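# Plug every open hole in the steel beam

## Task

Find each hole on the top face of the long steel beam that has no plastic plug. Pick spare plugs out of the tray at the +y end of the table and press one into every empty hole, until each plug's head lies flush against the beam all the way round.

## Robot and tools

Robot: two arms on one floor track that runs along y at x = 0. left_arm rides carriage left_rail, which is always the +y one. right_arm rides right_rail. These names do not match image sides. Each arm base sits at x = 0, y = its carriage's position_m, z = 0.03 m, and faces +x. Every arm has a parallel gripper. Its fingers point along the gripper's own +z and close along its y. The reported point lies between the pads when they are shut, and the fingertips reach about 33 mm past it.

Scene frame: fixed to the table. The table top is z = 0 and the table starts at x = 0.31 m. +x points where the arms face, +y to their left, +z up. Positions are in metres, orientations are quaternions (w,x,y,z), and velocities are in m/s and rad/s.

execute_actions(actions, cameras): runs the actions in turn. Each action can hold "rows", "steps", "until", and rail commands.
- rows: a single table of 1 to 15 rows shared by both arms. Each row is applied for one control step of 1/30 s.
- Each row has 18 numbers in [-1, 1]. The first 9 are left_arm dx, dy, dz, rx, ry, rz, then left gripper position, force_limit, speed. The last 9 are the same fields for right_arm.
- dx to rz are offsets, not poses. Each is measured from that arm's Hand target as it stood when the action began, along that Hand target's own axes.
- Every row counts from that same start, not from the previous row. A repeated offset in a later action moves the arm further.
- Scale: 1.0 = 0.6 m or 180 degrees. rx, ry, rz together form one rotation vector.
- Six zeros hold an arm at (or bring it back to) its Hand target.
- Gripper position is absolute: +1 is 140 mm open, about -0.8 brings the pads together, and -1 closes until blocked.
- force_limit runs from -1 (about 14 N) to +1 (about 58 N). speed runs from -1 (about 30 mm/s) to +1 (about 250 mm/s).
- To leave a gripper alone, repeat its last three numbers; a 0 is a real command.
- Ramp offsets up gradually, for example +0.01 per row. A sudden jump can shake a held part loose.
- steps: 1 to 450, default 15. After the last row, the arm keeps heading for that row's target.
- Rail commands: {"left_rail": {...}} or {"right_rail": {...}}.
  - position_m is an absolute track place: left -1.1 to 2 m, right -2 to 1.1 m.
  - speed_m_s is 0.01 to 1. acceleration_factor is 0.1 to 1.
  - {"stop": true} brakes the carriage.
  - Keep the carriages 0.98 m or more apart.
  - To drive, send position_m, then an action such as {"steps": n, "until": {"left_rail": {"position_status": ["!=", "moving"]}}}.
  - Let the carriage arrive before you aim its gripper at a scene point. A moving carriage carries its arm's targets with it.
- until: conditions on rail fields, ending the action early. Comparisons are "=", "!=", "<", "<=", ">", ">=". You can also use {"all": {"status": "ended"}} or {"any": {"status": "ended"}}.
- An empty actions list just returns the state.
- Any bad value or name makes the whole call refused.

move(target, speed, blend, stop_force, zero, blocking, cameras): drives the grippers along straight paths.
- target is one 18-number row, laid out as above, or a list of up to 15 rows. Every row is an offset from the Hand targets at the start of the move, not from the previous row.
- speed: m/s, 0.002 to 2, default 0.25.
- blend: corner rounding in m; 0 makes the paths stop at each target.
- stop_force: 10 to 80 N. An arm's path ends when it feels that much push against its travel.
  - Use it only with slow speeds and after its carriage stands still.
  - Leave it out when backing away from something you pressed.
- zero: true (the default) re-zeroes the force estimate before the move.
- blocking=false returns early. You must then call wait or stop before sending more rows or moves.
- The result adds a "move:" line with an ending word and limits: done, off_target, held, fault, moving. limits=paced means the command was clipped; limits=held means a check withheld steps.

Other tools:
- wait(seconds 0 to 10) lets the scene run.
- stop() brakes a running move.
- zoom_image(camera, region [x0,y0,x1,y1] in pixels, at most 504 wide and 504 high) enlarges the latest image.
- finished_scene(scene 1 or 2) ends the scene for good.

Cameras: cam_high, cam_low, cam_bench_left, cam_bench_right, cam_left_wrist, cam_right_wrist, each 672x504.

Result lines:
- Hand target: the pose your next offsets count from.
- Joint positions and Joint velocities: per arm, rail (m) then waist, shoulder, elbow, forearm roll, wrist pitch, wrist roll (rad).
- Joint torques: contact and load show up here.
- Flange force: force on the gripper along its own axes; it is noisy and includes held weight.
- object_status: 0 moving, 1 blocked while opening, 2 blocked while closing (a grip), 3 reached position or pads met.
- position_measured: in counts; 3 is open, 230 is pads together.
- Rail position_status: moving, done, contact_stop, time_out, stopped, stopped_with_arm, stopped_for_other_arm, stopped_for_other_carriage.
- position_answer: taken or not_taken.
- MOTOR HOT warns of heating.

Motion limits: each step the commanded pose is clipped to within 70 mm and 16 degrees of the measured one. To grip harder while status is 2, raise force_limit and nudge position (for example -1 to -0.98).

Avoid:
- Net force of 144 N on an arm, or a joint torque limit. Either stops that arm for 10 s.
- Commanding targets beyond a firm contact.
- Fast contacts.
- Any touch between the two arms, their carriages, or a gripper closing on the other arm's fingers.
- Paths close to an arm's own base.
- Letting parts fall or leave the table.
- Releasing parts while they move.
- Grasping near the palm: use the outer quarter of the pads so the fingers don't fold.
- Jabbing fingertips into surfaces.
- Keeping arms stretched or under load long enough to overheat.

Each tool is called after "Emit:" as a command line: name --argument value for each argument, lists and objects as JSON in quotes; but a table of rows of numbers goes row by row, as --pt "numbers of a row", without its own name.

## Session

Emit:
execute_actions --actions '[]'

Emit:
zoom_image --camera "cam_bench_left" --region '[0, 220, 340, 310]'

Emit:
zoom_image --camera "cam_bench_left" --region '[370, 240, 470, 340]'

Scene clock: 0.00 s.
left_arm: end_effector_position=(+0.6500, +1.3134, +0.3520) position_measured=3 object_status=3 end_effector_quat_wxyz=(+0.000, +1.000, +0.000, +0.000) | right_arm: end_effector_position=(+0.6500, -1.4778, +0.3520) position_measured=3 object_status=3 end_effector_quat_wxyz=(+0.000, +1.000, +0.000, +0.000)
Joint positions: left_arm=[1.313 -0.053 0.164 1.605 0 1.373 1.518] | right_arm=[-1.478 -0.053 0.164 1.605 0 1.373 1.518]
Joint velocities: within noise
Joint torques (N m): no reading
Flange force (N): no reading
Hand target: left_arm +0.6500, +1.3134, +0.3520; +0.000, +1.000, +0.000, +0.000 | right_arm +0.6500, -1.4778, +0.3520; +0.000, +1.000, +0.000, +0.000
Tool commands: left_gripper/position=+1.0 left_gripper/force_limit=+1.0 left_gripper/speed=+1.0 right_gripper/position=+1.0 right_gripper/force_limit=+1.0 right_gripper/speed=+1.0
left_rail: position_m=1.313 position_status=done
right_rail: position_m=-1.478 position_status=done
camera_calibration:
cam_left_wrist: T_world_to_cam=[[-0.0125952, -0.999537, 0.0277003, 1.31388], [-0.93111, 0.0218229, 0.364086, 0.449807], [-0.364522, -0.0212063, -0.930953, 0.732231], [0, 0, 0, 1]] pos_world=[0.702282, 1.31898, 0.481509]
cam_right_wrist: T_world_to_cam=[[0.00150043, -0.999997, 0.00183301, -1.47088], [-0.931509, -0.000730965, 0.363718, 0.474293], [-0.363716, -0.00225319, -0.931507, 0.702688], [0, 0, 0, 1]] pos_world=[0.699594, -1.46895, 0.484746]

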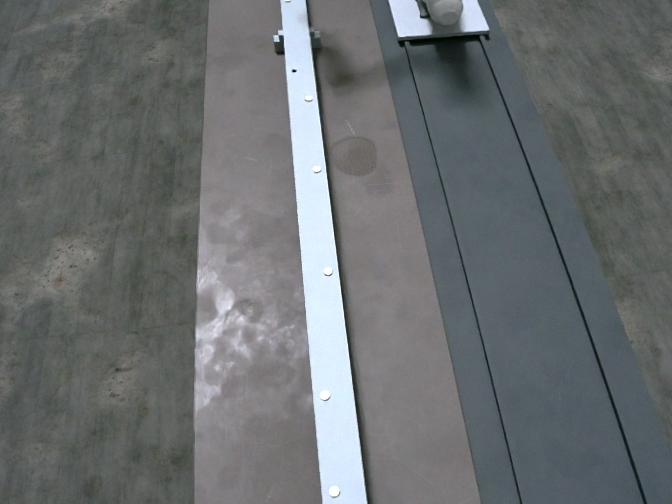

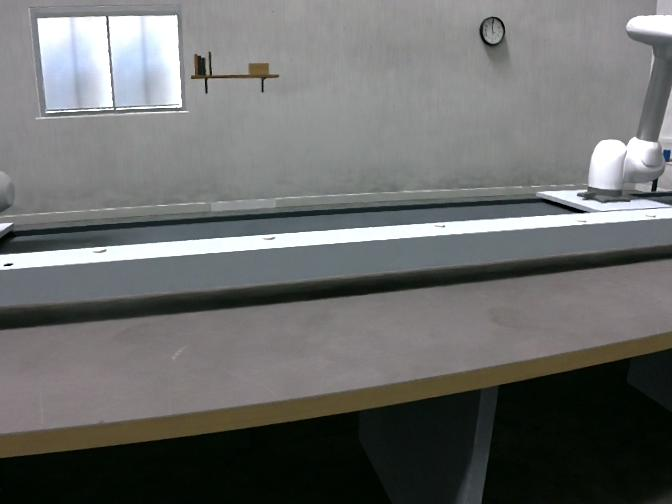

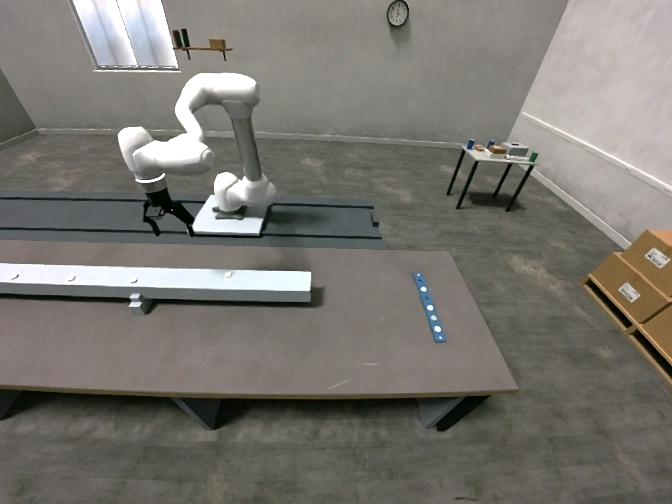

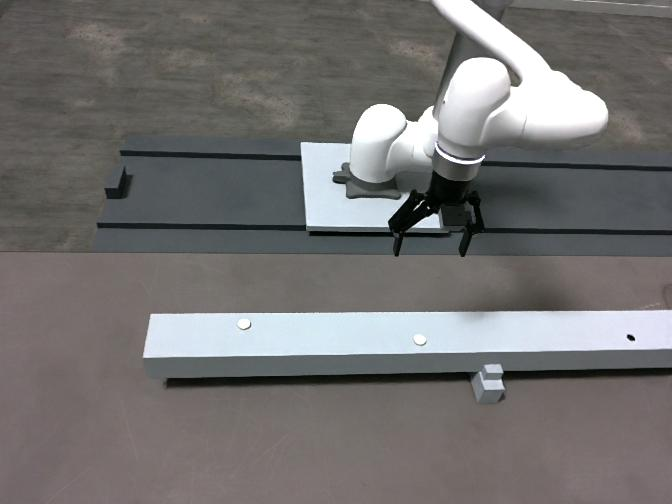

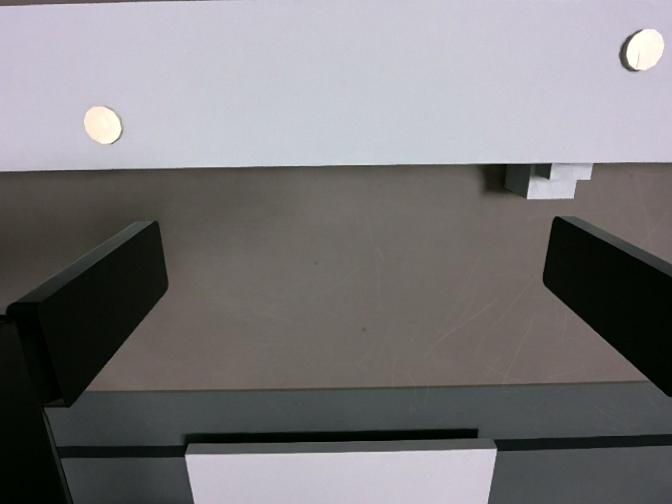

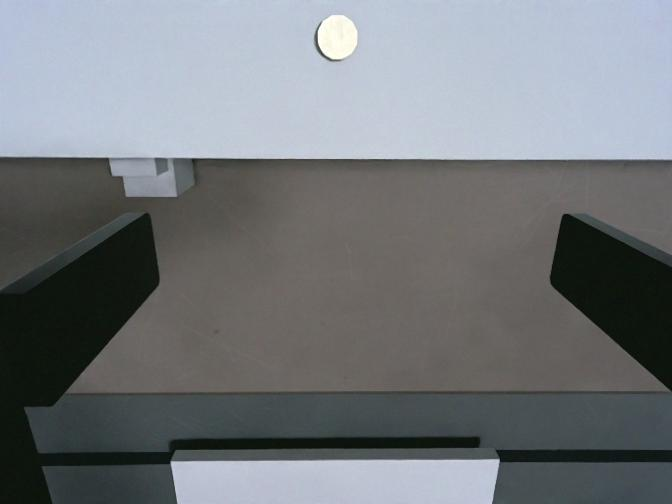

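Scaled by 1.482 from the camera's 672x504 image, which has a finer 960x720 frame.

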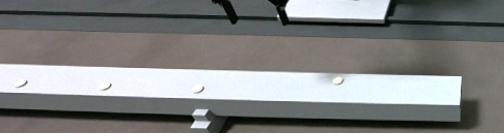

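Scaled by 5.040 from the camera's 672x504 image, which has a finer 960x720 frame.

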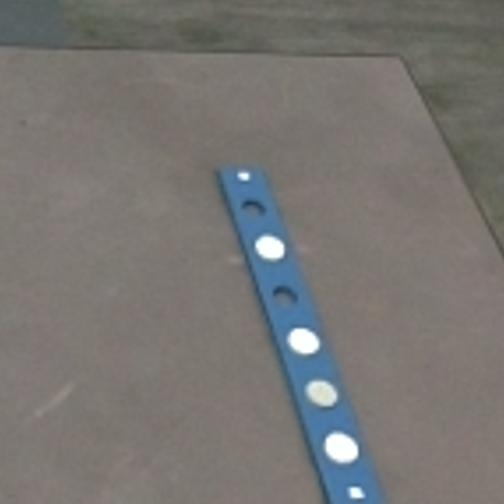

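Emit:
execute_actions --actions '[{"left_rail":{"position_m":2.0},"right_rail":{"position_m":-2.0},"steps":300,"until":{"all":{"status":"ended"}}}]' --cameras '[]'

Emit:
move --target '[0.05,-0.767,0.3,0,0,0,-0.3,-1,0,0,0,0,0,0,0,1,-1,0]' --cameras '["cam_left_wrist"]'

Scene clock: 14.27 s.
left_arm: end_effector_position=(+0.6500, +1.9999, +0.3520) position_measured=3 object_status=3 end_effector_quat_wxyz=(+0.000, +1.000, +0.000, +0.000) | right_arm: end_effector_position=(+0.6500, -1.9999, +0.3520) position_measured=3 object_status=3 end_effector_quat_wxyz=(+0.000, +1.000, +0.000, +0.000)
Joint positions: left_arm=[2 -0.053 0.164 1.605 0 1.373 1.518] | right_arm=[-2 -0.053 0.164 1.605 0 1.373 1.518]
Joint torques (N m): left_arm=[-1.37 -55.09 -41.92 4.13 0.37 0] | right_arm=[0.13 -60.1 -40.53 4.07 -0.24 0.12]
Flange force (N): left_arm=[-5.9 -2.0 -0.4] | right_arm=[5.1 0.5 -0.6]
Hand target: left_arm +0.6500, +1.9999, +0.3520; +0.000, +1.000, +0.000, +0.000 | right_arm +0.6500, -1.9999, +0.3520; +0.000, +1.000, +0.000, +0.000
Tool commands: left_gripper/position=+1.0 left_gripper/force_limit=+1.0 left_gripper/speed=+1.0 right_gripper/position=+1.0 right_gripper/force_limit=+1.0 right_gripper/speed=+1.0
left_rail: position_m=2.000 position_status=done
right_rail: position_m=-2.000 position_status=done
No camera images: "cameras" was empty.

Scene clock: 16.63 s.
left_arm: end_effector_position=(+0.6801, +2.4602, +0.1721) position_measured=167 object_status=3 end_effector_quat_wxyz=(+0.000, +1.000, +0.000, +0.000) | right_arm: end_effector_position=(+0.6500, -1.9999, +0.3520) position_measured=3 object_status=3 end_effector_quat_wxyz=(+0.000, +1.000, +0.000, +0.000)
Joint positions: left_arm=[2 0.553 0.515 1.455 0 1.171 2.124] | right_arm=[-2 -0.053 0.164 1.605 0 1.373 1.518]
Joint torques (N m): left_arm=[-0.85 -85.85 -39.45 3.79 0.35 0.04] | right_arm=[0.13 -59.58 -40.66 4.12 -0.2 0.16]
Flange force (N): left_arm=[-7.4 3.9 -2.7] | right_arm=[3.4 0.3 -1.2]
Hand target: left_arm +0.6800, +2.4602, +0.1720; +0.000, +1.000, +0.000, +0.000 | right_arm +0.6500, -1.9999, +0.3520; +0.000, +1.000, +0.000, +0.000
Off the commanded pose: left_arm 0.000 m, 0 deg | right_arm 0.000 m, 0 deg.
left_rail: position_m=2.000 position_status=done
right_rail: position_m=-2.000 position_status=done
move: done
camera_calibration:
cam_left_wrist: T_world_to_cam=[[-0.0126332, -0.999539, 0.027606, 2.46567], [-0.931143, 0.021822, 0.364001, 0.518263], [-0.364436, -0.0211066, -0.930989, 0.599711], [0, 0, 0, 1]] pos_world=[0.732282, 2.46588, 0.301609]
Images, in order (width x height): cam_left_wrist 672x504.

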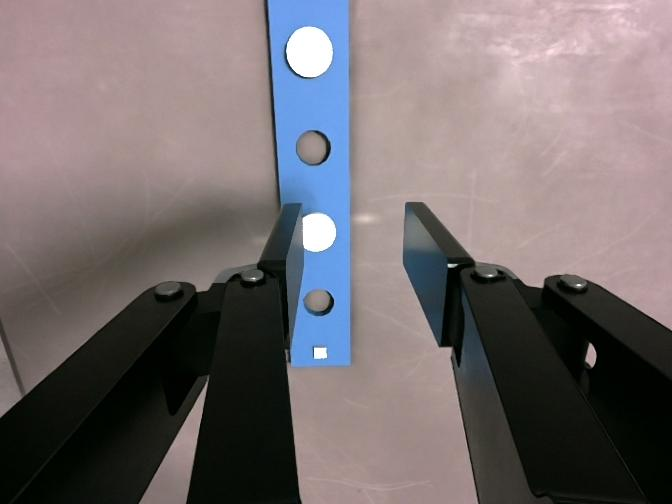

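Emit:
move --target '[-0.0632,-0.0308,0.14,0,0,0,-0.3,-1,0,0,0,0,0,0,0,1,-1,0]' --speed 0.15 --cameras '["cam_left_wrist"]'

Scene clock: 22.77 s.
left_arm: end_effector_position=(+0.6421, +2.4787, +0.0880) position_measured=167 object_status=3 end_effector_quat_wxyz=(+0.000, +1.000, +0.000, +0.000) | right_arm: end_effector_position=(+0.6500, -1.9999, +0.3520) position_measured=3 object_status=3 end_effector_quat_wxyz=(+0.000, +1.000, +0.000, +0.000)
Joint positions: left_arm=[2 0.597 0.548 1.571 0 1.023 2.168] | right_arm=[-2 -0.053 0.164 1.605 0 1.373 1.518]
Joint torques (N m): left_arm=[-1.62 -86.48 -36.29 3.51 0.3 -0.03] | right_arm=[0.17 -59.67 -40.54 4.12 -0.19 0.14]
Flange force (N): left_arm=[-5.9 2.1 -3.2] | right_arm=[4.5 0.8 -0.6]
Hand target: left_arm +0.6421, +2.4787, +0.0880; +0.000, +1.000, +0.000, +0.000 | right_arm +0.6500, -1.9999, +0.3520; +0.000, +1.000, +0.000, +0.000
Off the commanded pose: left_arm 0.000 m, 0 deg | right_arm 0.000 m, 0 deg.
left_rail: position_m=2.000 position_status=done
right_rail: position_m=-2.000 position_status=done
move: done
camera_calibration:
cam_left_wrist: T_world_to_cam=[[-0.0126303, -0.999539, 0.0276067, 2.4859], [-0.931109, 0.0218215, 0.364088, 0.513142], [-0.364523, -0.0211063, -0.930955, 0.508043], [0, 0, 0, 1]] pos_world=[0.694382, 2.48428, 0.217509]
Images, in order (width x height): cam_left_wrist 672x504.

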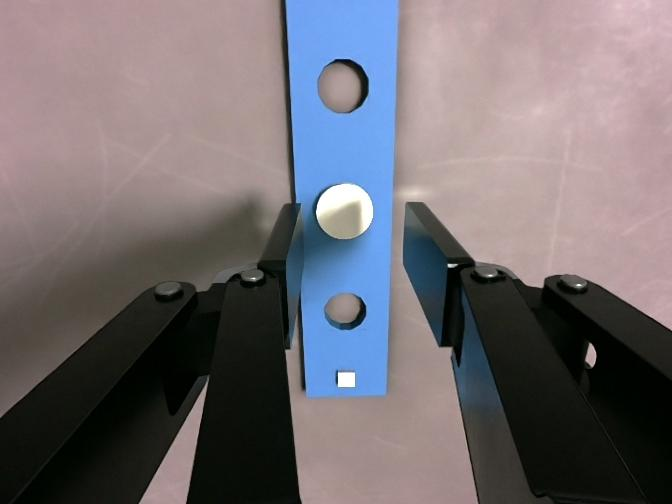

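Emit:
move --target '[0.0018,-0.0035,0.0725,0,0,0,-0.3,-1,0,0,0,0,0,0,0,1,-1,0]' --speed 0.08 --cameras '[]'

Emit:
move --target '[0,0,0,0,0,0,-1,-0.5,-1,0,0,0,0,0,0,1,-1,0]' --cameras '[]'

Emit:
wait --seconds 1 --cameras '[]'

Emit:
move --target '[0,0,-0.07,0,0,0,-1,-0.5,-1,0,0,0,0,0,0,1,-1,0]' --speed 0.08 --cameras '["cam_left_wrist"]'

Emit:
move --target '[-0.02,0.80,-0.43,0,0,0,-1,-0.5,-1,0,0,0,0,0,0,1,-1,0]' --cameras '[]'

Emit:
execute_actions --actions '[{"left_rail":{"position_m":-0.92},"steps":400,"until":{"left_rail":{"position_status":["!=","moving"]}}}]' --cameras '["cam_left_wrist"]'

Scene clock: 37.87 s.
left_arm: end_effector_position=(+0.6432, +2.4808, +0.0445) position_measured=167 object_status=3 end_effector_quat_wxyz=(+0.000, +1.000, +0.000, +0.000) | right_arm: end_effector_position=(+0.6500, -1.9999, +0.3520) position_measured=3 object_status=3 end_effector_quat_wxyz=(+0.000, +1.000, +0.000, +0.000)
Joint positions: left_arm=[2 0.599 0.589 1.593 0 0.959 2.17] | right_arm=[-2 -0.053 0.164 1.605 0 1.373 1.518]
Joint torques (N m): left_arm=[-1.43 -88.57 -34.97 3.38 0.36 -0.05] | right_arm=[0.21 -59.56 -40.45 4.09 -0.21 0.17]
Flange force (N): left_arm=[-6.4 2.6 -4.0] | right_arm=[3.5 0.9 -1.5]
Hand target: left_arm +0.6432, +2.4808, +0.0445; +0.000, +1.000, +0.000, +0.000 | right_arm +0.6500, -1.9999, +0.3520; +0.000, +1.000, +0.000, +0.000
Off the commanded pose: left_arm 0.000 m, 0 deg | right_arm 0.000 m, 0 deg.
left_rail: position_m=2.000 position_status=done
right_rail: position_m=-2.000 position_status=done
move: done
No camera images: "cameras" was empty.

Scene clock: 38.70 s.
left_arm: end_effector_position=(+0.6432, +2.4808, +0.0445) position_measured=191 object_status=0 end_effector_quat_wxyz=(+0.000, +1.000, +0.000, +0.000) | right_arm: end_effector_position=(+0.6500, -1.9999, +0.3520) position_measured=3 object_status=3 end_effector_quat_wxyz=(+0.000, +1.000, +0.000, +0.000)
Joint positions: left_arm=[2 0.599 0.589 1.593 0 0.959 2.17] | right_arm=[-2 -0.053 0.164 1.605 0 1.373 1.518]
Joint torques (N m): left_arm=[-1.92 -85.57 -33.34 3.34 0.43 0.01] | right_arm=[-0.05 -59.91 -40.63 4.11 -0.22 0.16]
Flange force (N): left_arm=[-6.8 2.3 -7.5] | right_arm=[4.8 0.3 -0.4]
Hand target: left_arm +0.6432, +2.4808, +0.0445; +0.000, +1.000, +0.000, +0.000 | right_arm +0.6500, -1.9999, +0.3520; +0.000, +1.000, +0.000, +0.000
Off the commanded pose: left_arm 0.000 m, 0 deg | right_arm 0.000 m, 0 deg.
left_rail: position_m=2.000 position_status=done
right_rail: position_m=-2.000 position_status=done
move: done
No camera images: "cameras" was empty.

Scene clock: 39.70 s.
left_arm: end_effector_position=(+0.6432, +2.4808, +0.0445) position_measured=191 object_status=2 end_effector_quat_wxyz=(+0.000, +1.000, +0.000, +0.000) | right_arm: end_effector_position=(+0.6500, -1.9999, +0.3520) position_measured=3 object_status=3 end_effector_quat_wxyz=(+0.000, +1.000, +0.000, +0.000)
Joint positions: left_arm=[2 0.599 0.589 1.593 0 0.959 2.17] | right_arm=[-2 -0.053 0.164 1.605 0 1.373 1.518]
Joint torques (N m): left_arm=[-1.49 -86.08 -33.85 3.32 0.37 -0.03] | right_arm=[0.35 -59.96 -40.52 4.11 -0.18 0.11]
Flange force (N): left_arm=[-7.0 3.0 -7.0] | right_arm=[4.5 0.6 -0.7]
Hand target: left_arm +0.6432, +2.4808, +0.0445; +0.000, +1.000, +0.000, +0.000 | right_arm +0.6500, -1.9999, +0.3520; +0.000, +1.000, +0.000, +0.000
Tool commands: left_gripper/position=-1.0 left_gripper/force_limit=-0.5 left_gripper/speed=-1.0 right_gripper/position=+1.0 right_gripper/force_limit=-1.0 right_gripper/speed=+0.0
Off the commanded pose: left_arm 0.000 m, 0 deg | right_arm 0.000 m, 0 deg.
left_rail: position_m=2.000 position_status=done
right_rail: position_m=-2.000 position_status=done
wait: 1.00 s
No camera images: "cameras" was empty.

Scene clock: 40.50 s.
left_arm: end_effector_position=(+0.6432, +2.4808, +0.0865) position_measured=191 object_status=2 end_effector_quat_wxyz=(+0.000, +1.000, +0.000, +0.000) | right_arm: end_effector_position=(+0.6500, -1.9999, +0.3520) position_measured=3 object_status=3 end_effector_quat_wxyz=(+0.000, +1.000, +0.000, +0.000)
Joint positions: left_arm=[2 0.599 0.552 1.567 0 1.023 2.17] | right_arm=[-2 -0.053 0.164 1.605 0 1.373 1.518]
Joint torques (N m): left_arm=[-1.38 -86.95 -36.66 3.55 0.34 -0.05] | right_arm=[0.02 -59.93 -40.4 4.14 -0.16 0.11]
Flange force (N): left_arm=[-6.7 3.0 -3.4] | right_arm=[4.2 0.0 -1.3]
Hand target: left_arm +0.6432, +2.4808, +0.0865; +0.000, +1.000, +0.000, +0.000 | right_arm +0.6500, -1.9999, +0.3520; +0.000, +1.000, +0.000, +0.000
Off the commanded pose: left_arm 0.000 m, 0 deg | right_arm 0.000 m, 0 deg.
left_rail: position_m=2.000 position_status=done
right_rail: position_m=-2.000 position_status=done
move: done
camera_calibration:
cam_left_wrist: T_world_to_cam=[[-0.0125952, -0.999537, 0.0277003, 2.48811], [-0.93111, 0.0218229, 0.364086, 0.514662], [-0.364522, -0.0212063, -0.930953, 0.507342], [0, 0, 0, 1]] pos_world=[0.695482, 2.48648, 0.216009]
Images, in order (width x height): cam_left_wrist 672x504.

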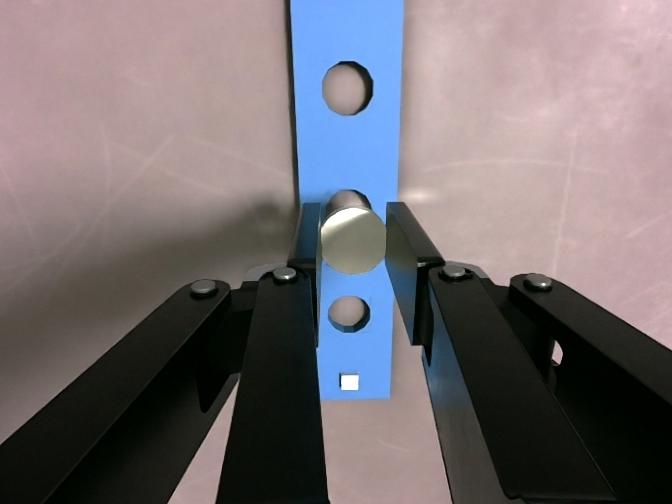

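Scene clock: 43.07 s.
left_arm: end_effector_position=(+0.6312, +2.0007, +0.3445) position_measured=191 object_status=2 end_effector_quat_wxyz=(+0.000, +1.000, +0.000, +0.000) | right_arm: end_effector_position=(+0.6500, -1.9999, +0.3520) position_measured=3 object_status=3 end_effector_quat_wxyz=(+0.000, +1.000, +0.000, +0.000)
Joint positions: left_arm=[2 -0.053 0.136 1.65 0 1.355 1.517] | right_arm=[-2 -0.053 0.164 1.605 0 1.373 1.518]
Joint torques (N m): left_arm=[-1.69 -51.99 -41.53 4.08 0.32 0.04] | right_arm=[0.11 -59.91 -40.39 4.11 -0.22 0.15]
Flange force (N): left_arm=[-5.9 -2.6 -1.2] | right_arm=[4.6 1.0 -1.3]
Hand target: left_arm +0.6312, +2.0007, +0.3445; +0.000, +1.000, +0.000, +0.000 | right_arm +0.6500, -1.9999, +0.3520; +0.000, +1.000, +0.000, +0.000
Off the commanded pose: left_arm 0.000 m, 0 deg | right_arm 0.000 m, 0 deg.
left_rail: position_m=2.000 position_status=done
right_rail: position_m=-2.000 position_status=done
move: done
No camera images: "cameras" was empty.

Scene clock: 47.67 s.
left_arm: end_effector_position=(+0.6312, -0.9192, +0.3445) position_measured=191 object_status=2 end_effector_quat_wxyz=(+0.000, +1.000, +0.000, +0.000) | right_arm: end_effector_position=(+0.6500, -1.9999, +0.3520) position_measured=3 object_status=3 end_effector_quat_wxyz=(+0.000, +1.000, +0.000, +0.000)
Joint positions: left_arm=[-0.92 -0.053 0.136 1.65 0 1.355 1.517] | right_arm=[-2 -0.053 0.164 1.605 0 1.373 1.518]
Joint torques (N m): left_arm=[-1.93 -52.75 -41.68 4.06 0.43 0.05] | right_arm=[0 -59.51 -40.62 4.08 -0.18 0.13]
Flange force (N): left_arm=[-5.0 -2.9 -0.5] | right_arm=[3.7 0.2 -0.8]
Hand target: left_arm +0.6312, -0.9191, +0.3445; +0.000, +1.000, +0.000, +0.000 | right_arm +0.6500, -1.9999, +0.3520; +0.000, +1.000, +0.000, +0.000
Tool commands: left_gripper/position=-1.0 left_gripper/force_limit=-0.5 left_gripper/speed=-1.0 right_gripper/position=+1.0 right_gripper/force_limit=-1.0 right_gripper/speed=+0.0
Off the commanded pose: left_arm 0.000 m, 0 deg | right_arm 0.000 m, 0 deg.
left_rail: position_m=-0.920 position_status=done
right_rail: position_m=-2.000 position_status=done
camera_calibration:
cam_left_wrist: T_world_to_cam=[[-0.0125952, -0.999537, 0.0277003, -0.917618], [-0.93111, 0.0218229, 0.364086, 0.483752], [-0.364522, -0.0212063, -0.930953, 0.671053], [0, 0, 0, 1]] pos_world=[0.683482, -0.913519, 0.474009]
Images, in order (width x height): cam_left_wrist 672x504.

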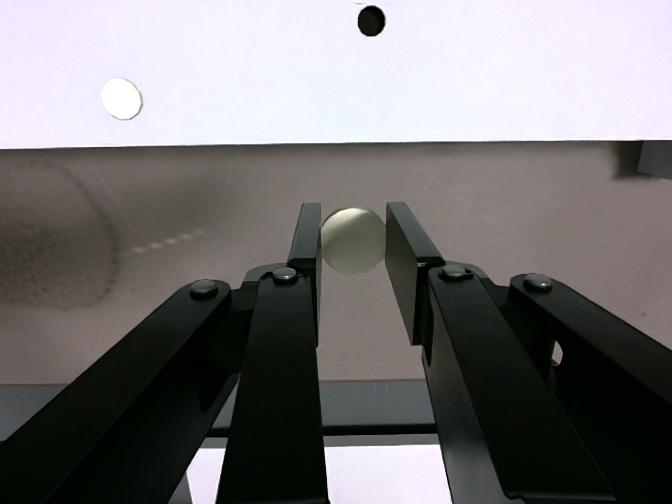

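Emit:
move --target '[0.098,0.0432,0.149,0,0,0,-1,-0.5,-1,0,0,0,0,0,0,1,-1,0]' --speed 0.2 --cameras '["cam_left_wrist"]'

Emit:
zoom_image --camera "cam_left_wrist" --region '[250, 80, 450, 280]'

Scene clock: 55.73 s.
left_arm: end_effector_position=(+0.6900, -0.9452, +0.2552) position_measured=191 object_status=2 end_effector_quat_wxyz=(+0.000, +1.000, +0.000, +0.000) | right_arm: end_effector_position=(+0.6500, -1.9999, +0.3520) position_measured=3 object_status=3 end_effector_quat_wxyz=(+0.000, +1.000, +0.000, +0.000)
Joint positions: left_arm=[-0.92 -0.086 0.269 1.653 0 1.219 1.484] | right_arm=[-2 -0.053 0.164 1.605 0 1.373 1.518]
Joint torques (N m): left_arm=[-1.76 -64.55 -39.94 3.9 0.4 -0.01] | right_arm=[-0.11 -59.71 -40.5 4.15 -0.18 0.13]
Flange force (N): left_arm=[-4.9 -2.7 -1.6] | right_arm=[3.9 0.3 -1.1]
Hand target: left_arm +0.6900, -0.9452, +0.2551; +0.000, +1.000, +0.000, +0.000 | right_arm +0.6500, -1.9999, +0.3520; +0.000, +1.000, +0.000, +0.000
Off the commanded pose: left_arm 0.000 m, 0 deg | right_arm 0.000 m, 0 deg.
left_rail: position_m=-0.920 position_status=done
right_rail: position_m=-2.000 position_status=done
move: done
camera_calibration:
cam_left_wrist: T_world_to_cam=[[-0.0125993, -0.999537, 0.0277001, -0.940388], [-0.931144, 0.0218247, 0.363999, 0.571643], [-0.364435, -0.0212066, -0.930987, 0.608749], [0, 0, 0, 1]] pos_world=[0.742283, -0.939519, 0.384709]
Images, in order (width x height): cam_left_wrist 672x504.

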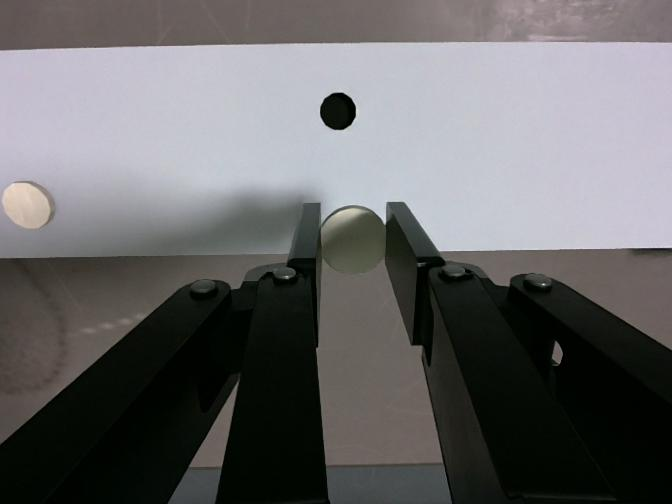

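Scaled by 2.520 from the camera's 672x504 image, which has a finer 960x720 frame.

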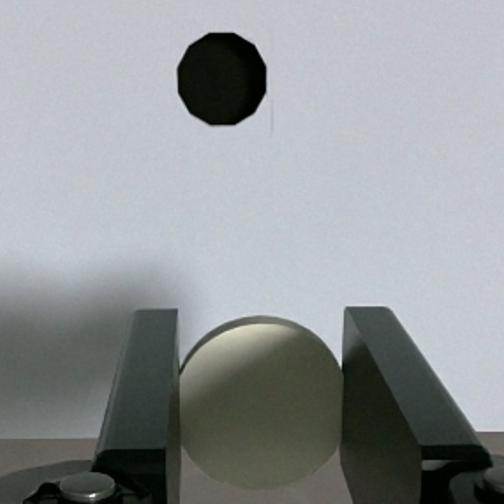

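Emit:
move --target '[0.079,-0.0058,0.0705,0,0,0,-1,-0.5,-1,0,0,0,0,0,0,1,-1,0]' --speed 0.15 --cameras '["cam_left_wrist"]'

Emit:
zoom_image --camera "cam_left_wrist" --region '[280, 150, 430, 300]'

Scene clock: 66.50 s.
left_arm: end_effector_position=(+0.7374, -0.9417, +0.2129) position_measured=191 object_status=2 end_effector_quat_wxyz=(+0.000, +1.000, +0.000, +0.000) | right_arm: end_effector_position=(+0.6500, -1.9999, +0.3520) position_measured=3 object_status=3 end_effector_quat_wxyz=(+0.000, +1.000, +0.000, +0.000)
Joint positions: left_arm=[-0.92 -0.076 0.365 1.603 0 1.174 1.495] | right_arm=[-2 -0.053 0.164 1.605 0 1.373 1.518]
Joint torques (N m): left_arm=[-1.5 -72.85 -39.36 3.77 0.39 -0.03] | right_arm=[0.18 -60.06 -40.47 4.08 -0.17 0.15]
Flange force (N): left_arm=[-6.2 -2.2 -2.1] | right_arm=[5.1 0.6 -0.6]
Hand target: left_arm +0.7374, -0.9417, +0.2128; +0.000, +1.000, +0.000, +0.000 | right_arm +0.6500, -1.9999, +0.3520; +0.000, +1.000, +0.000, +0.000
Off the commanded pose: left_arm 0.000 m, 0 deg | right_arm 0.000 m, 0 deg.
left_rail: position_m=-0.920 position_status=done
right_rail: position_m=-2.000 position_status=done
move: done
camera_calibration:
cam_left_wrist: T_world_to_cam=[[-0.0125981, -0.999537, 0.0276996, -0.935122], [-0.931144, 0.0218234, 0.363999, 0.631098], [-0.364435, -0.0212066, -0.930987, 0.586717], [0, 0, 0, 1]] pos_world=[0.789683, -0.936019, 0.342409]
Images, in order (width x height): cam_left_wrist 672x504.

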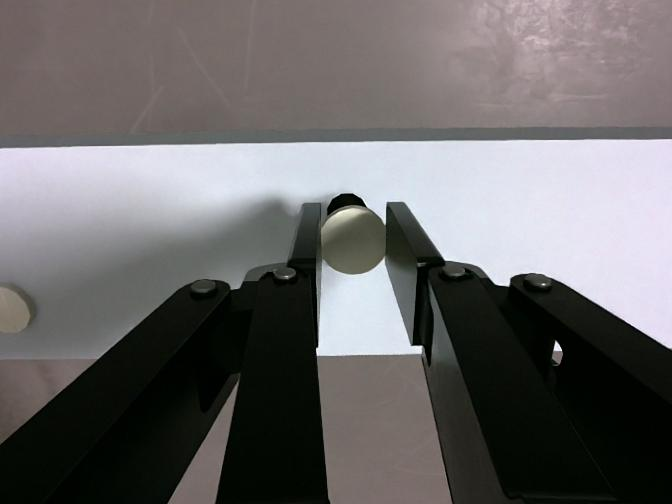

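Scaled by 3.360 from the camera's 672x504 image, which has a finer 960x720 frame.

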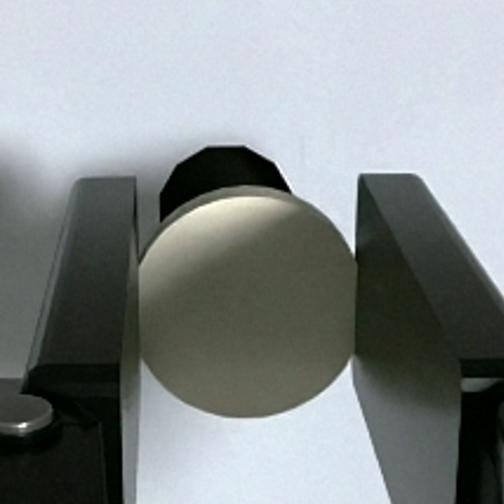

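Emit:
move --target '[0.0007,-0.0004,0.067,0,0,0,-1,-0.5,-1,0,0,0,0,0,0,1,-1,0]' --speed 0.02 --stop_force 15 --cameras '["cam_left_wrist"]'

Emit:
zoom_image --camera "cam_left_wrist" --region '[280, 150, 430, 300]'

Scene clock: 73.90 s.
left_arm: end_effector_position=(+0.7379, -0.9414, +0.1778) position_measured=191 object_status=2 end_effector_quat_wxyz=(+0.000, +1.000, +0.000, +0.000) | right_arm: end_effector_position=(+0.6500, -1.9999, +0.3520) position_measured=3 object_status=3 end_effector_quat_wxyz=(+0.000, +1.000, +0.000, +0.000)
Joint positions: left_arm=[-0.92 -0.076 0.389 1.637 0 1.115 1.495] | right_arm=[-2 -0.053 0.164 1.605 0 1.373 1.518]
Joint torques (N m): left_arm=[-6.6 -63.49 -28.95 1.36 1.71 -0.02] | right_arm=[0.2 -59.84 -40.47 4.08 -0.2 0.17]
Flange force (N): left_arm=[-2.0 -9.0 -16.8] | right_arm=[4.8 1.3 -0.9]
Hand target: left_arm +0.7379, -0.9414, +0.1778; +0.000, +1.000, +0.000, +0.000 (not the last commanded pose) | right_arm +0.6500, -1.9999, +0.3520; +0.000, +1.000, +0.000, +0.000
Off the commanded pose: left_arm 0.005 m, 0 deg | right_arm 0.000 m, 0 deg.
left_rail: position_m=-0.920 position_status=done
right_rail: position_m=-2.000 position_status=done
move: contact (left_arm)
camera_calibration:
cam_left_wrist: T_world_to_cam=[[-0.0125105, -0.999539, 0.0276615, -0.933904], [-0.931226, 0.0217231, 0.363794, 0.644276], [-0.364227, -0.0212079, -0.931069, 0.554051], [0, 0, 0, 1]] pos_world=[0.790083, -0.935719, 0.307309]
Images, in order (width x height): cam_left_wrist 672x504.

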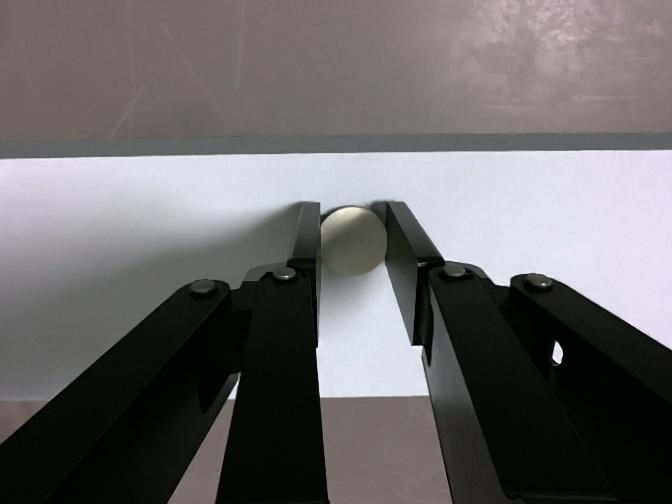

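Scaled by 3.360 from the camera's 672x504 image, which has a finer 960x720 frame.

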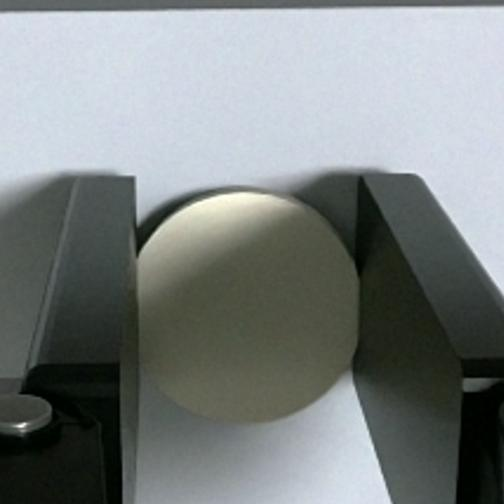

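Same procedure.

Emit:
move --target '[0,0,0,0,0,0,-0.25,-0.5,-1,0,0,0,0,0,0,1,-1,0]' --cameras '[]'

Emit:
move --target '[0,0,-0.06,0,0,0,-0.25,-0.5,-1,0,0,0,0,0,0,1,-1,0]' --speed 0.1 --cameras '["cam_left_wrist"]'

Emit:
move --target '[-0.001,0,0.03,0,0,0,-1,-1,0,0,0,0,0,0,0,1,-1,0]' --speed 0.1 --cameras '[]'

Emit:
move --target '[0,0,0.06,0,0,0,-1,-1,0,0,0,0,0,0,0,1,-1,0]' --speed 0.015 --stop_force 50 --cameras '[]'

Emit:
move --target '[0,0.01,-0.015,0,0,0,-1,-1,0,0,0,0,0,0,0,1,-1,0]' --speed 0.1 --cameras '[]'

Emit:
move --target '[0,0,0.04,0,0,0,-1,-1,0,0,0,0,0,0,0,1,-1,0]' --speed 0.015 --stop_force 50 --cameras '[]'

Emit:
move --target '[-0.1,-0.01,-0.12,0,0,0,-1,-1,0,0,0,0,0,0,0,1,-1,0]' --speed 0.2

Emit:
zoom_image --camera "cam_left_wrist" --region '[280, 30, 430, 180]'

Emit:
zoom_image --camera "cam_bench_right" --region '[600, 300, 670, 370]'

Scene clock: 98.53 s.
left_arm: end_effector_position=(+0.7378, -0.9414, +0.1778) position_measured=160 object_status=0 end_effector_quat_wxyz=(+0.000, +1.000, +0.000, +0.000) | right_arm: end_effector_position=(+0.6500, -1.9999, +0.3520) position_measured=3 object_status=3 end_effector_quat_wxyz=(+0.000, +1.000, +0.000, +0.000)
Joint positions: left_arm=[-0.92 -0.076 0.389 1.637 0 1.115 1.495] | right_arm=[-2 -0.053 0.164 1.605 0 1.373 1.518]
Joint torques (N m): left_arm=[-1.02 -73.75 -38.38 3.67 0.42 0.01] | right_arm=[-0.14 -59.94 -40.6 4.12 -0.14 0.1]
Flange force (N): left_arm=[-6.0 -1.4 -1.8] | right_arm=[3.9 -0.1 -1.0]
Hand target: left_arm +0.7379, -0.9414, +0.1778; +0.000, +1.000, +0.000, +0.000 | right_arm +0.6500, -1.9999, +0.3520; +0.000, +1.000, +0.000, +0.000
Off the commanded pose: left_arm 0.000 m, 0 deg | right_arm 0.000 m, 0 deg.
left_rail: position_m=-0.920 position_status=done
right_rail: position_m=-2.000 position_status=done
move: done
No camera images: "cameras" was empty.

Scene clock: 99.27 s.
left_arm: end_effector_position=(+0.7378, -0.9414, +0.2138) position_measured=160 object_status=3 end_effector_quat_wxyz=(+0.000, +1.000, +0.000, +0.000) | right_arm: end_effector_position=(+0.6500, -1.9999, +0.3520) position_measured=3 object_status=3 end_effector_quat_wxyz=(+0.000, +1.000, +0.000, +0.000)
Joint positions: left_arm=[-0.92 -0.076 0.365 1.601 0 1.175 1.495] | right_arm=[-2 -0.053 0.164 1.605 0 1.373 1.518]
Joint torques (N m): left_arm=[-1.29 -72.47 -39.66 3.88 0.39 0.11] | right_arm=[0.13 -59.76 -40.46 4.13 -0.26 0.19]
Flange force (N): left_arm=[-6.9 -1.7 -1.6] | right_arm=[4.9 0.4 -0.7]
Hand target: left_arm +0.7378, -0.9414, +0.2138; +0.000, +1.000, +0.000, +0.000 | right_arm +0.6500, -1.9999, +0.3520; +0.000, +1.000, +0.000, +0.000
Off the commanded pose: left_arm 0.000 m, 0 deg | right_arm 0.000 m, 0 deg.
left_rail: position_m=-0.920 position_status=done
right_rail: position_m=-2.000 position_status=done
move: done
camera_calibration:
cam_left_wrist: T_world_to_cam=[[-0.0126041, -0.999537, 0.0276965, -0.934936], [-0.931225, 0.0218231, 0.363792, 0.631274], [-0.364228, -0.0212064, -0.931068, 0.587569], [0, 0, 0, 1]] pos_world=[0.790083, -0.935819, 0.343309]
Images, in order (width x height): cam_left_wrist 672x504.

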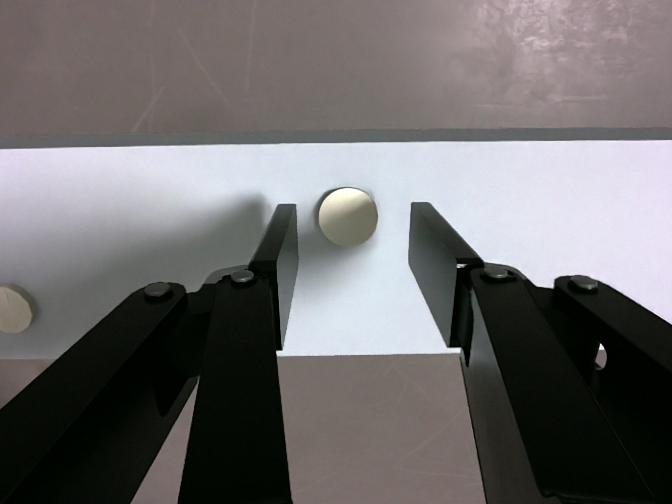

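Scene clock: 99.97 s.
left_arm: end_effector_position=(+0.7373, -0.9414, +0.1958) position_measured=233 object_status=3 end_effector_quat_wxyz=(+0.000, +1.000, +0.000, +0.000) | right_arm: end_effector_position=(+0.6500, -1.9999, +0.3520) position_measured=3 object_status=3 end_effector_quat_wxyz=(+0.000, +1.000, +0.000, +0.000)
Joint positions: left_arm=[-0.92 -0.076 0.376 1.621 0 1.145 1.495] | right_arm=[-2 -0.053 0.164 1.605 0 1.373 1.518]
Joint torques (N m): left_arm=[-1.32 -73.1 -39.09 3.78 0.43 -0.04] | right_arm=[0.03 -59.78 -40.5 4.09 -0.19 0.12]
Flange force (N): left_arm=[-7.0 -2.0 -2.1] | right_arm=[4.2 0.0 -1.0]
Hand target: left_arm +0.7373, -0.9414, +0.1958; +0.000, +1.000, +0.000, +0.000 | right_arm +0.6500, -1.9999, +0.3520; +0.000, +1.000, +0.000, +0.000
Off the commanded pose: left_arm 0.000 m, 0 deg | right_arm 0.000 m, 0 deg.
left_rail: position_m=-0.920 position_status=done
right_rail: position_m=-2.000 position_status=done
move: done
No camera images: "cameras" was empty.

Scene clock: 102.20 s.
left_arm: end_effector_position=(+0.7374, -0.9414, +0.1778) position_measured=233 object_status=3 end_effector_quat_wxyz=(+0.000, +1.000, +0.000, +0.000) | right_arm: end_effector_position=(+0.6500, -1.9999, +0.3520) position_measured=3 object_status=3 end_effector_quat_wxyz=(+0.000, +1.000, +0.000, +0.000)
Joint positions: left_arm=[-0.92 -0.076 0.388 1.638 0 1.114 1.495] | right_arm=[-2 -0.053 0.164 1.605 0 1.373 1.518]
Joint torques (N m): left_arm=[-1.8 -24.25 -14.23 3.84 -6.47 -0.07] | right_arm=[0.12 -59.9 -40.3 4.09 -0.23 0.18]
Flange force (N): left_arm=[-22.1 -3.1 -71.9] | right_arm=[5.3 0.7 -1.1]
Hand target: left_arm +0.7373, -0.9414, +0.1778; +0.000, +1.000, +0.000, +0.000 (not the last commanded pose) | right_arm +0.6500, -1.9999, +0.3520; +0.000, +1.000, +0.000, +0.000
Off the commanded pose: left_arm 0.018 m, 0 deg | right_arm 0.000 m, 0 deg.
left_rail: position_m=-0.920 position_status=done
right_rail: position_m=-2.000 position_status=done
move: contact (left_arm)
No camera images: "cameras" was empty.

Scene clock: 102.90 s.
left_arm: end_effector_position=(+0.7373, -0.9474, +0.1868) position_measured=233 object_status=3 end_effector_quat_wxyz=(+0.000, +1.000, +0.000, +0.000) | right_arm: end_effector_position=(+0.6500, -1.9999, +0.3520) position_measured=3 object_status=3 end_effector_quat_wxyz=(+0.000, +1.000, +0.000, +0.000)
Joint positions: left_arm=[-0.92 -0.084 0.382 1.629 0 1.129 1.487] | right_arm=[-2 -0.053 0.164 1.605 0 1.373 1.518]
Joint torques (N m): left_arm=[-1.7 -73.36 -38.6 3.82 0.43 0.07] | right_arm=[0.28 -59.75 -40.45 4.11 -0.21 0.16]
Flange force (N): left_arm=[-6.3 -2.3 -2.3] | right_arm=[4.4 0.5 -1.0]
Hand target: left_arm +0.7373, -0.9474, +0.1868; +0.000, +1.000, +0.000, +0.000 | right_arm +0.6500, -1.9999, +0.3520; +0.000, +1.000, +0.000, +0.000
Off the commanded pose: left_arm 0.000 m, 0 deg | right_arm 0.000 m, 0 deg.
left_rail: position_m=-0.920 position_status=done
right_rail: position_m=-2.000 position_status=done
move: done
No camera images: "cameras" was empty.

Scene clock: 104.53 s.
left_arm: end_effector_position=(+0.7375, -0.9475, +0.1778) position_measured=233 object_status=3 end_effector_quat_wxyz=(+0.000, +1.000, +0.000, +0.001) | right_arm: end_effector_position=(+0.6500, -1.9999, +0.3520) position_measured=3 object_status=3 end_effector_quat_wxyz=(+0.000, +1.000, +0.000, +0.000)
Joint positions: left_arm=[-0.92 -0.084 0.388 1.638 0 1.114 1.487] | right_arm=[-2 -0.053 0.164 1.605 0 1.373 1.518]
Joint torques (N m): left_arm=[-1.62 -24.6 -12.37 3.95 -5.2 0.01] | right_arm=[-0.05 -59.61 -40.48 4.07 -0.23 0.13]
Flange force (N): left_arm=[-18.9 -2.9 -71.8] | right_arm=[4.3 0.4 -1.0]
Hand target: left_arm +0.7375, -0.9475, +0.1778; +0.000, +1.000, +0.000, +0.001 (not the last commanded pose) | right_arm +0.6500, -1.9999, +0.3520; +0.000, +1.000, +0.000, +0.000
Off the commanded pose: left_arm 0.015 m, 0 deg | right_arm 0.000 m, 0 deg.
left_rail: position_m=-0.920 position_status=done
right_rail: position_m=-2.000 position_status=done
move: contact (left_arm)
No camera images: "cameras" was empty.

Scene clock: 105.37 s.
left_arm: end_effector_position=(+0.6774, -0.9414, +0.2496) position_measured=233 object_status=3 end_effector_quat_wxyz=(+0.000, +1.000, +0.000, +0.001) | right_arm: end_effector_position=(+0.6500, -1.9999, +0.3520) position_measured=3 object_status=3 end_effector_quat_wxyz=(+0.000, +1.000, +0.000, +0.000)
Joint positions: left_arm=[-0.92 -0.083 0.252 1.686 0 1.202 1.488] | right_arm=[-2 -0.053 0.164 1.605 0 1.373 1.518]
Joint torques (N m): left_arm=[-1.18 -62.6 -39.75 3.91 0.39 0] | right_arm=[0.49 -59.74 -40.42 4.11 -0.22 0.14]
Flange force (N): left_arm=[-5.1 -2.0 -1.6] | right_arm=[4.1 1.1 -1.2]
Hand target: left_arm +0.6774, -0.9415, +0.2497; +0.000, +1.000, +0.000, +0.001 | right_arm +0.6500, -1.9999, +0.3520; +0.000, +1.000, +0.000, +0.000
Off the commanded pose: left_arm 0.000 m, 0 deg | right_arm 0.000 m, 0 deg.
left_rail: position_m=-0.920 position_status=done
right_rail: position_m=-2.000 position_status=done
move: done
camera_calibration:
cam_left_wrist: T_world_to_cam=[[-0.0125911, -0.999535, 0.0277805, -0.936631], [-0.931502, 0.0218253, 0.363081, 0.562292], [-0.363519, -0.021306, -0.931343, 0.598326], [0, 0, 0, 1]] pos_world=[0.729485, -0.935719, 0.379109]
cam_right_wrist: T_world_to_cam=[[0.00150043, -0.999997, 0.00183301, -1.99298], [-0.931509, -0.000730965, 0.363718, 0.473911], [-0.363716, -0.00225319, -0.931507, 0.701512], [0, 0, 0, 1]] pos_world=[0.699594, -1.99105, 0.484746]

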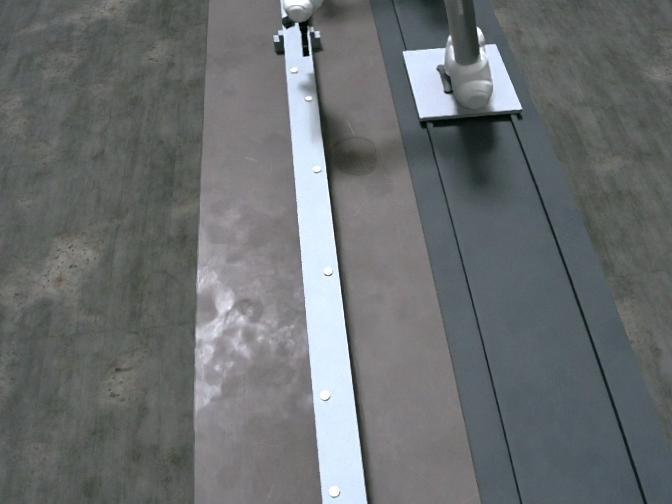

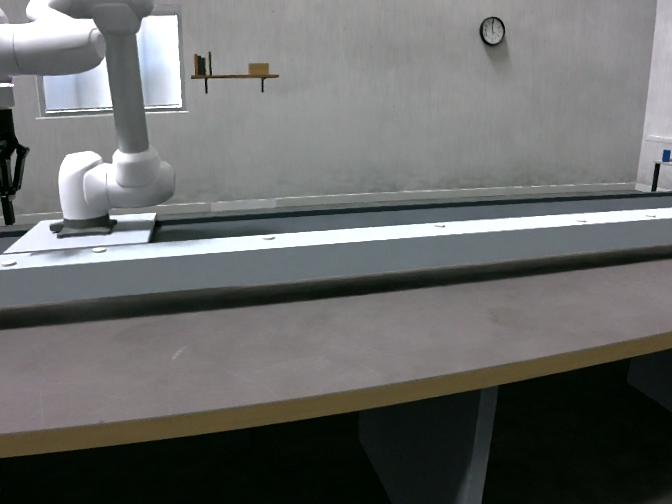

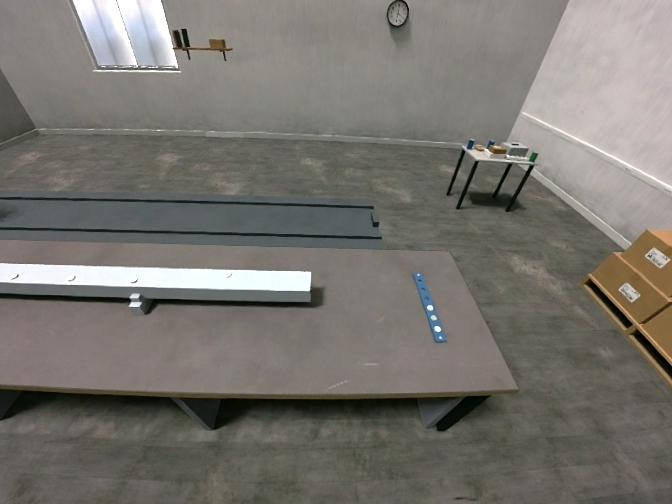

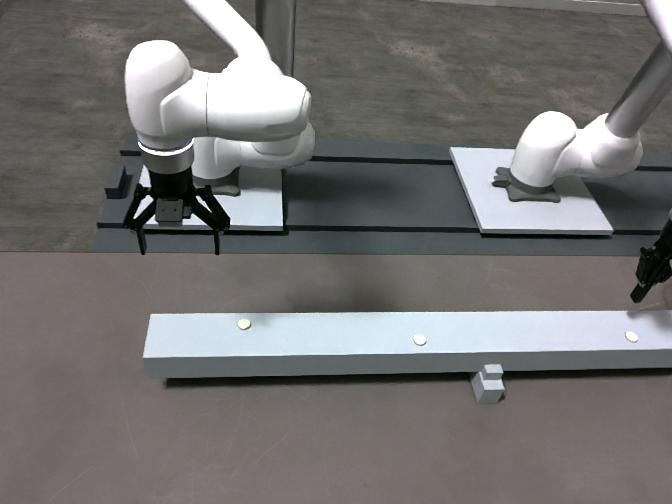

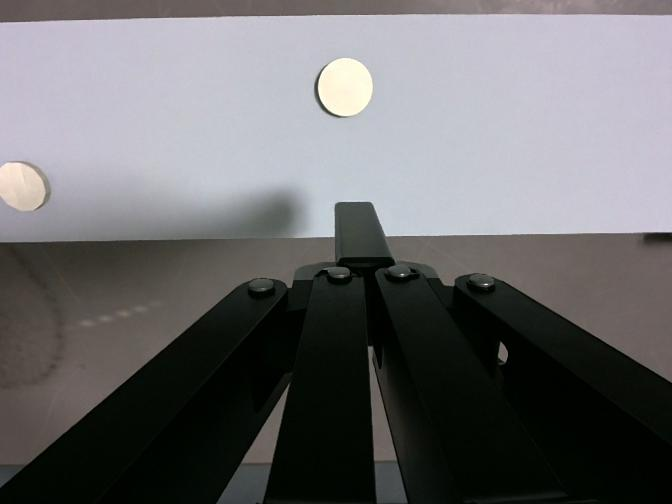

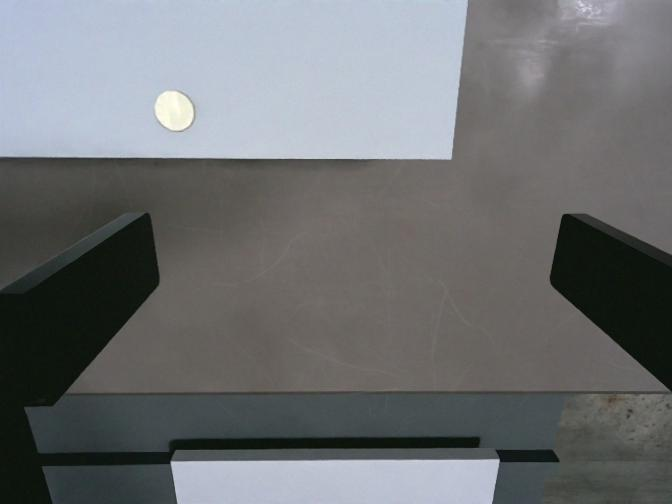

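Scaled by 3.360 from the camera's 672x504 image, which has a finer 960x720 frame.

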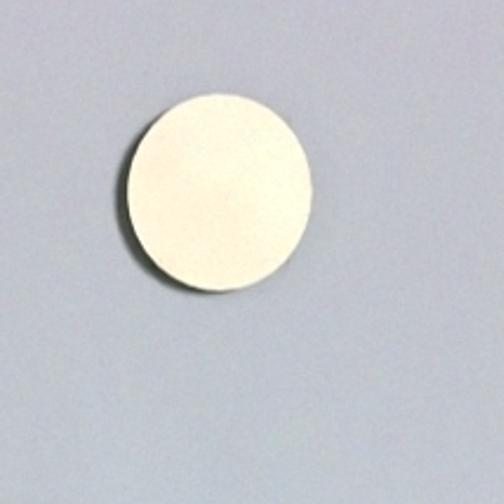

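Scaled by 7.200 from the camera's 672x504 image, which has a finer 960x720 frame.

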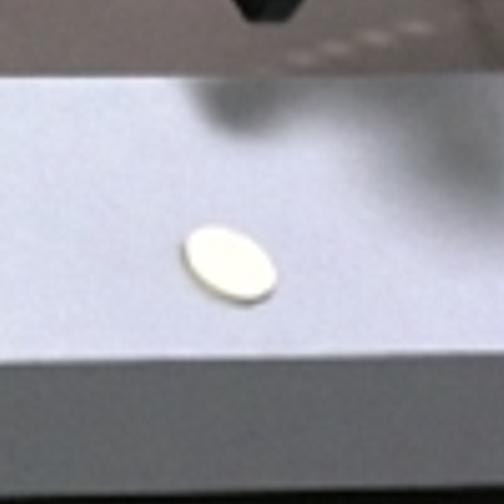

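Emit:
finished_scene --scene 2

The scene is finished: the task was done.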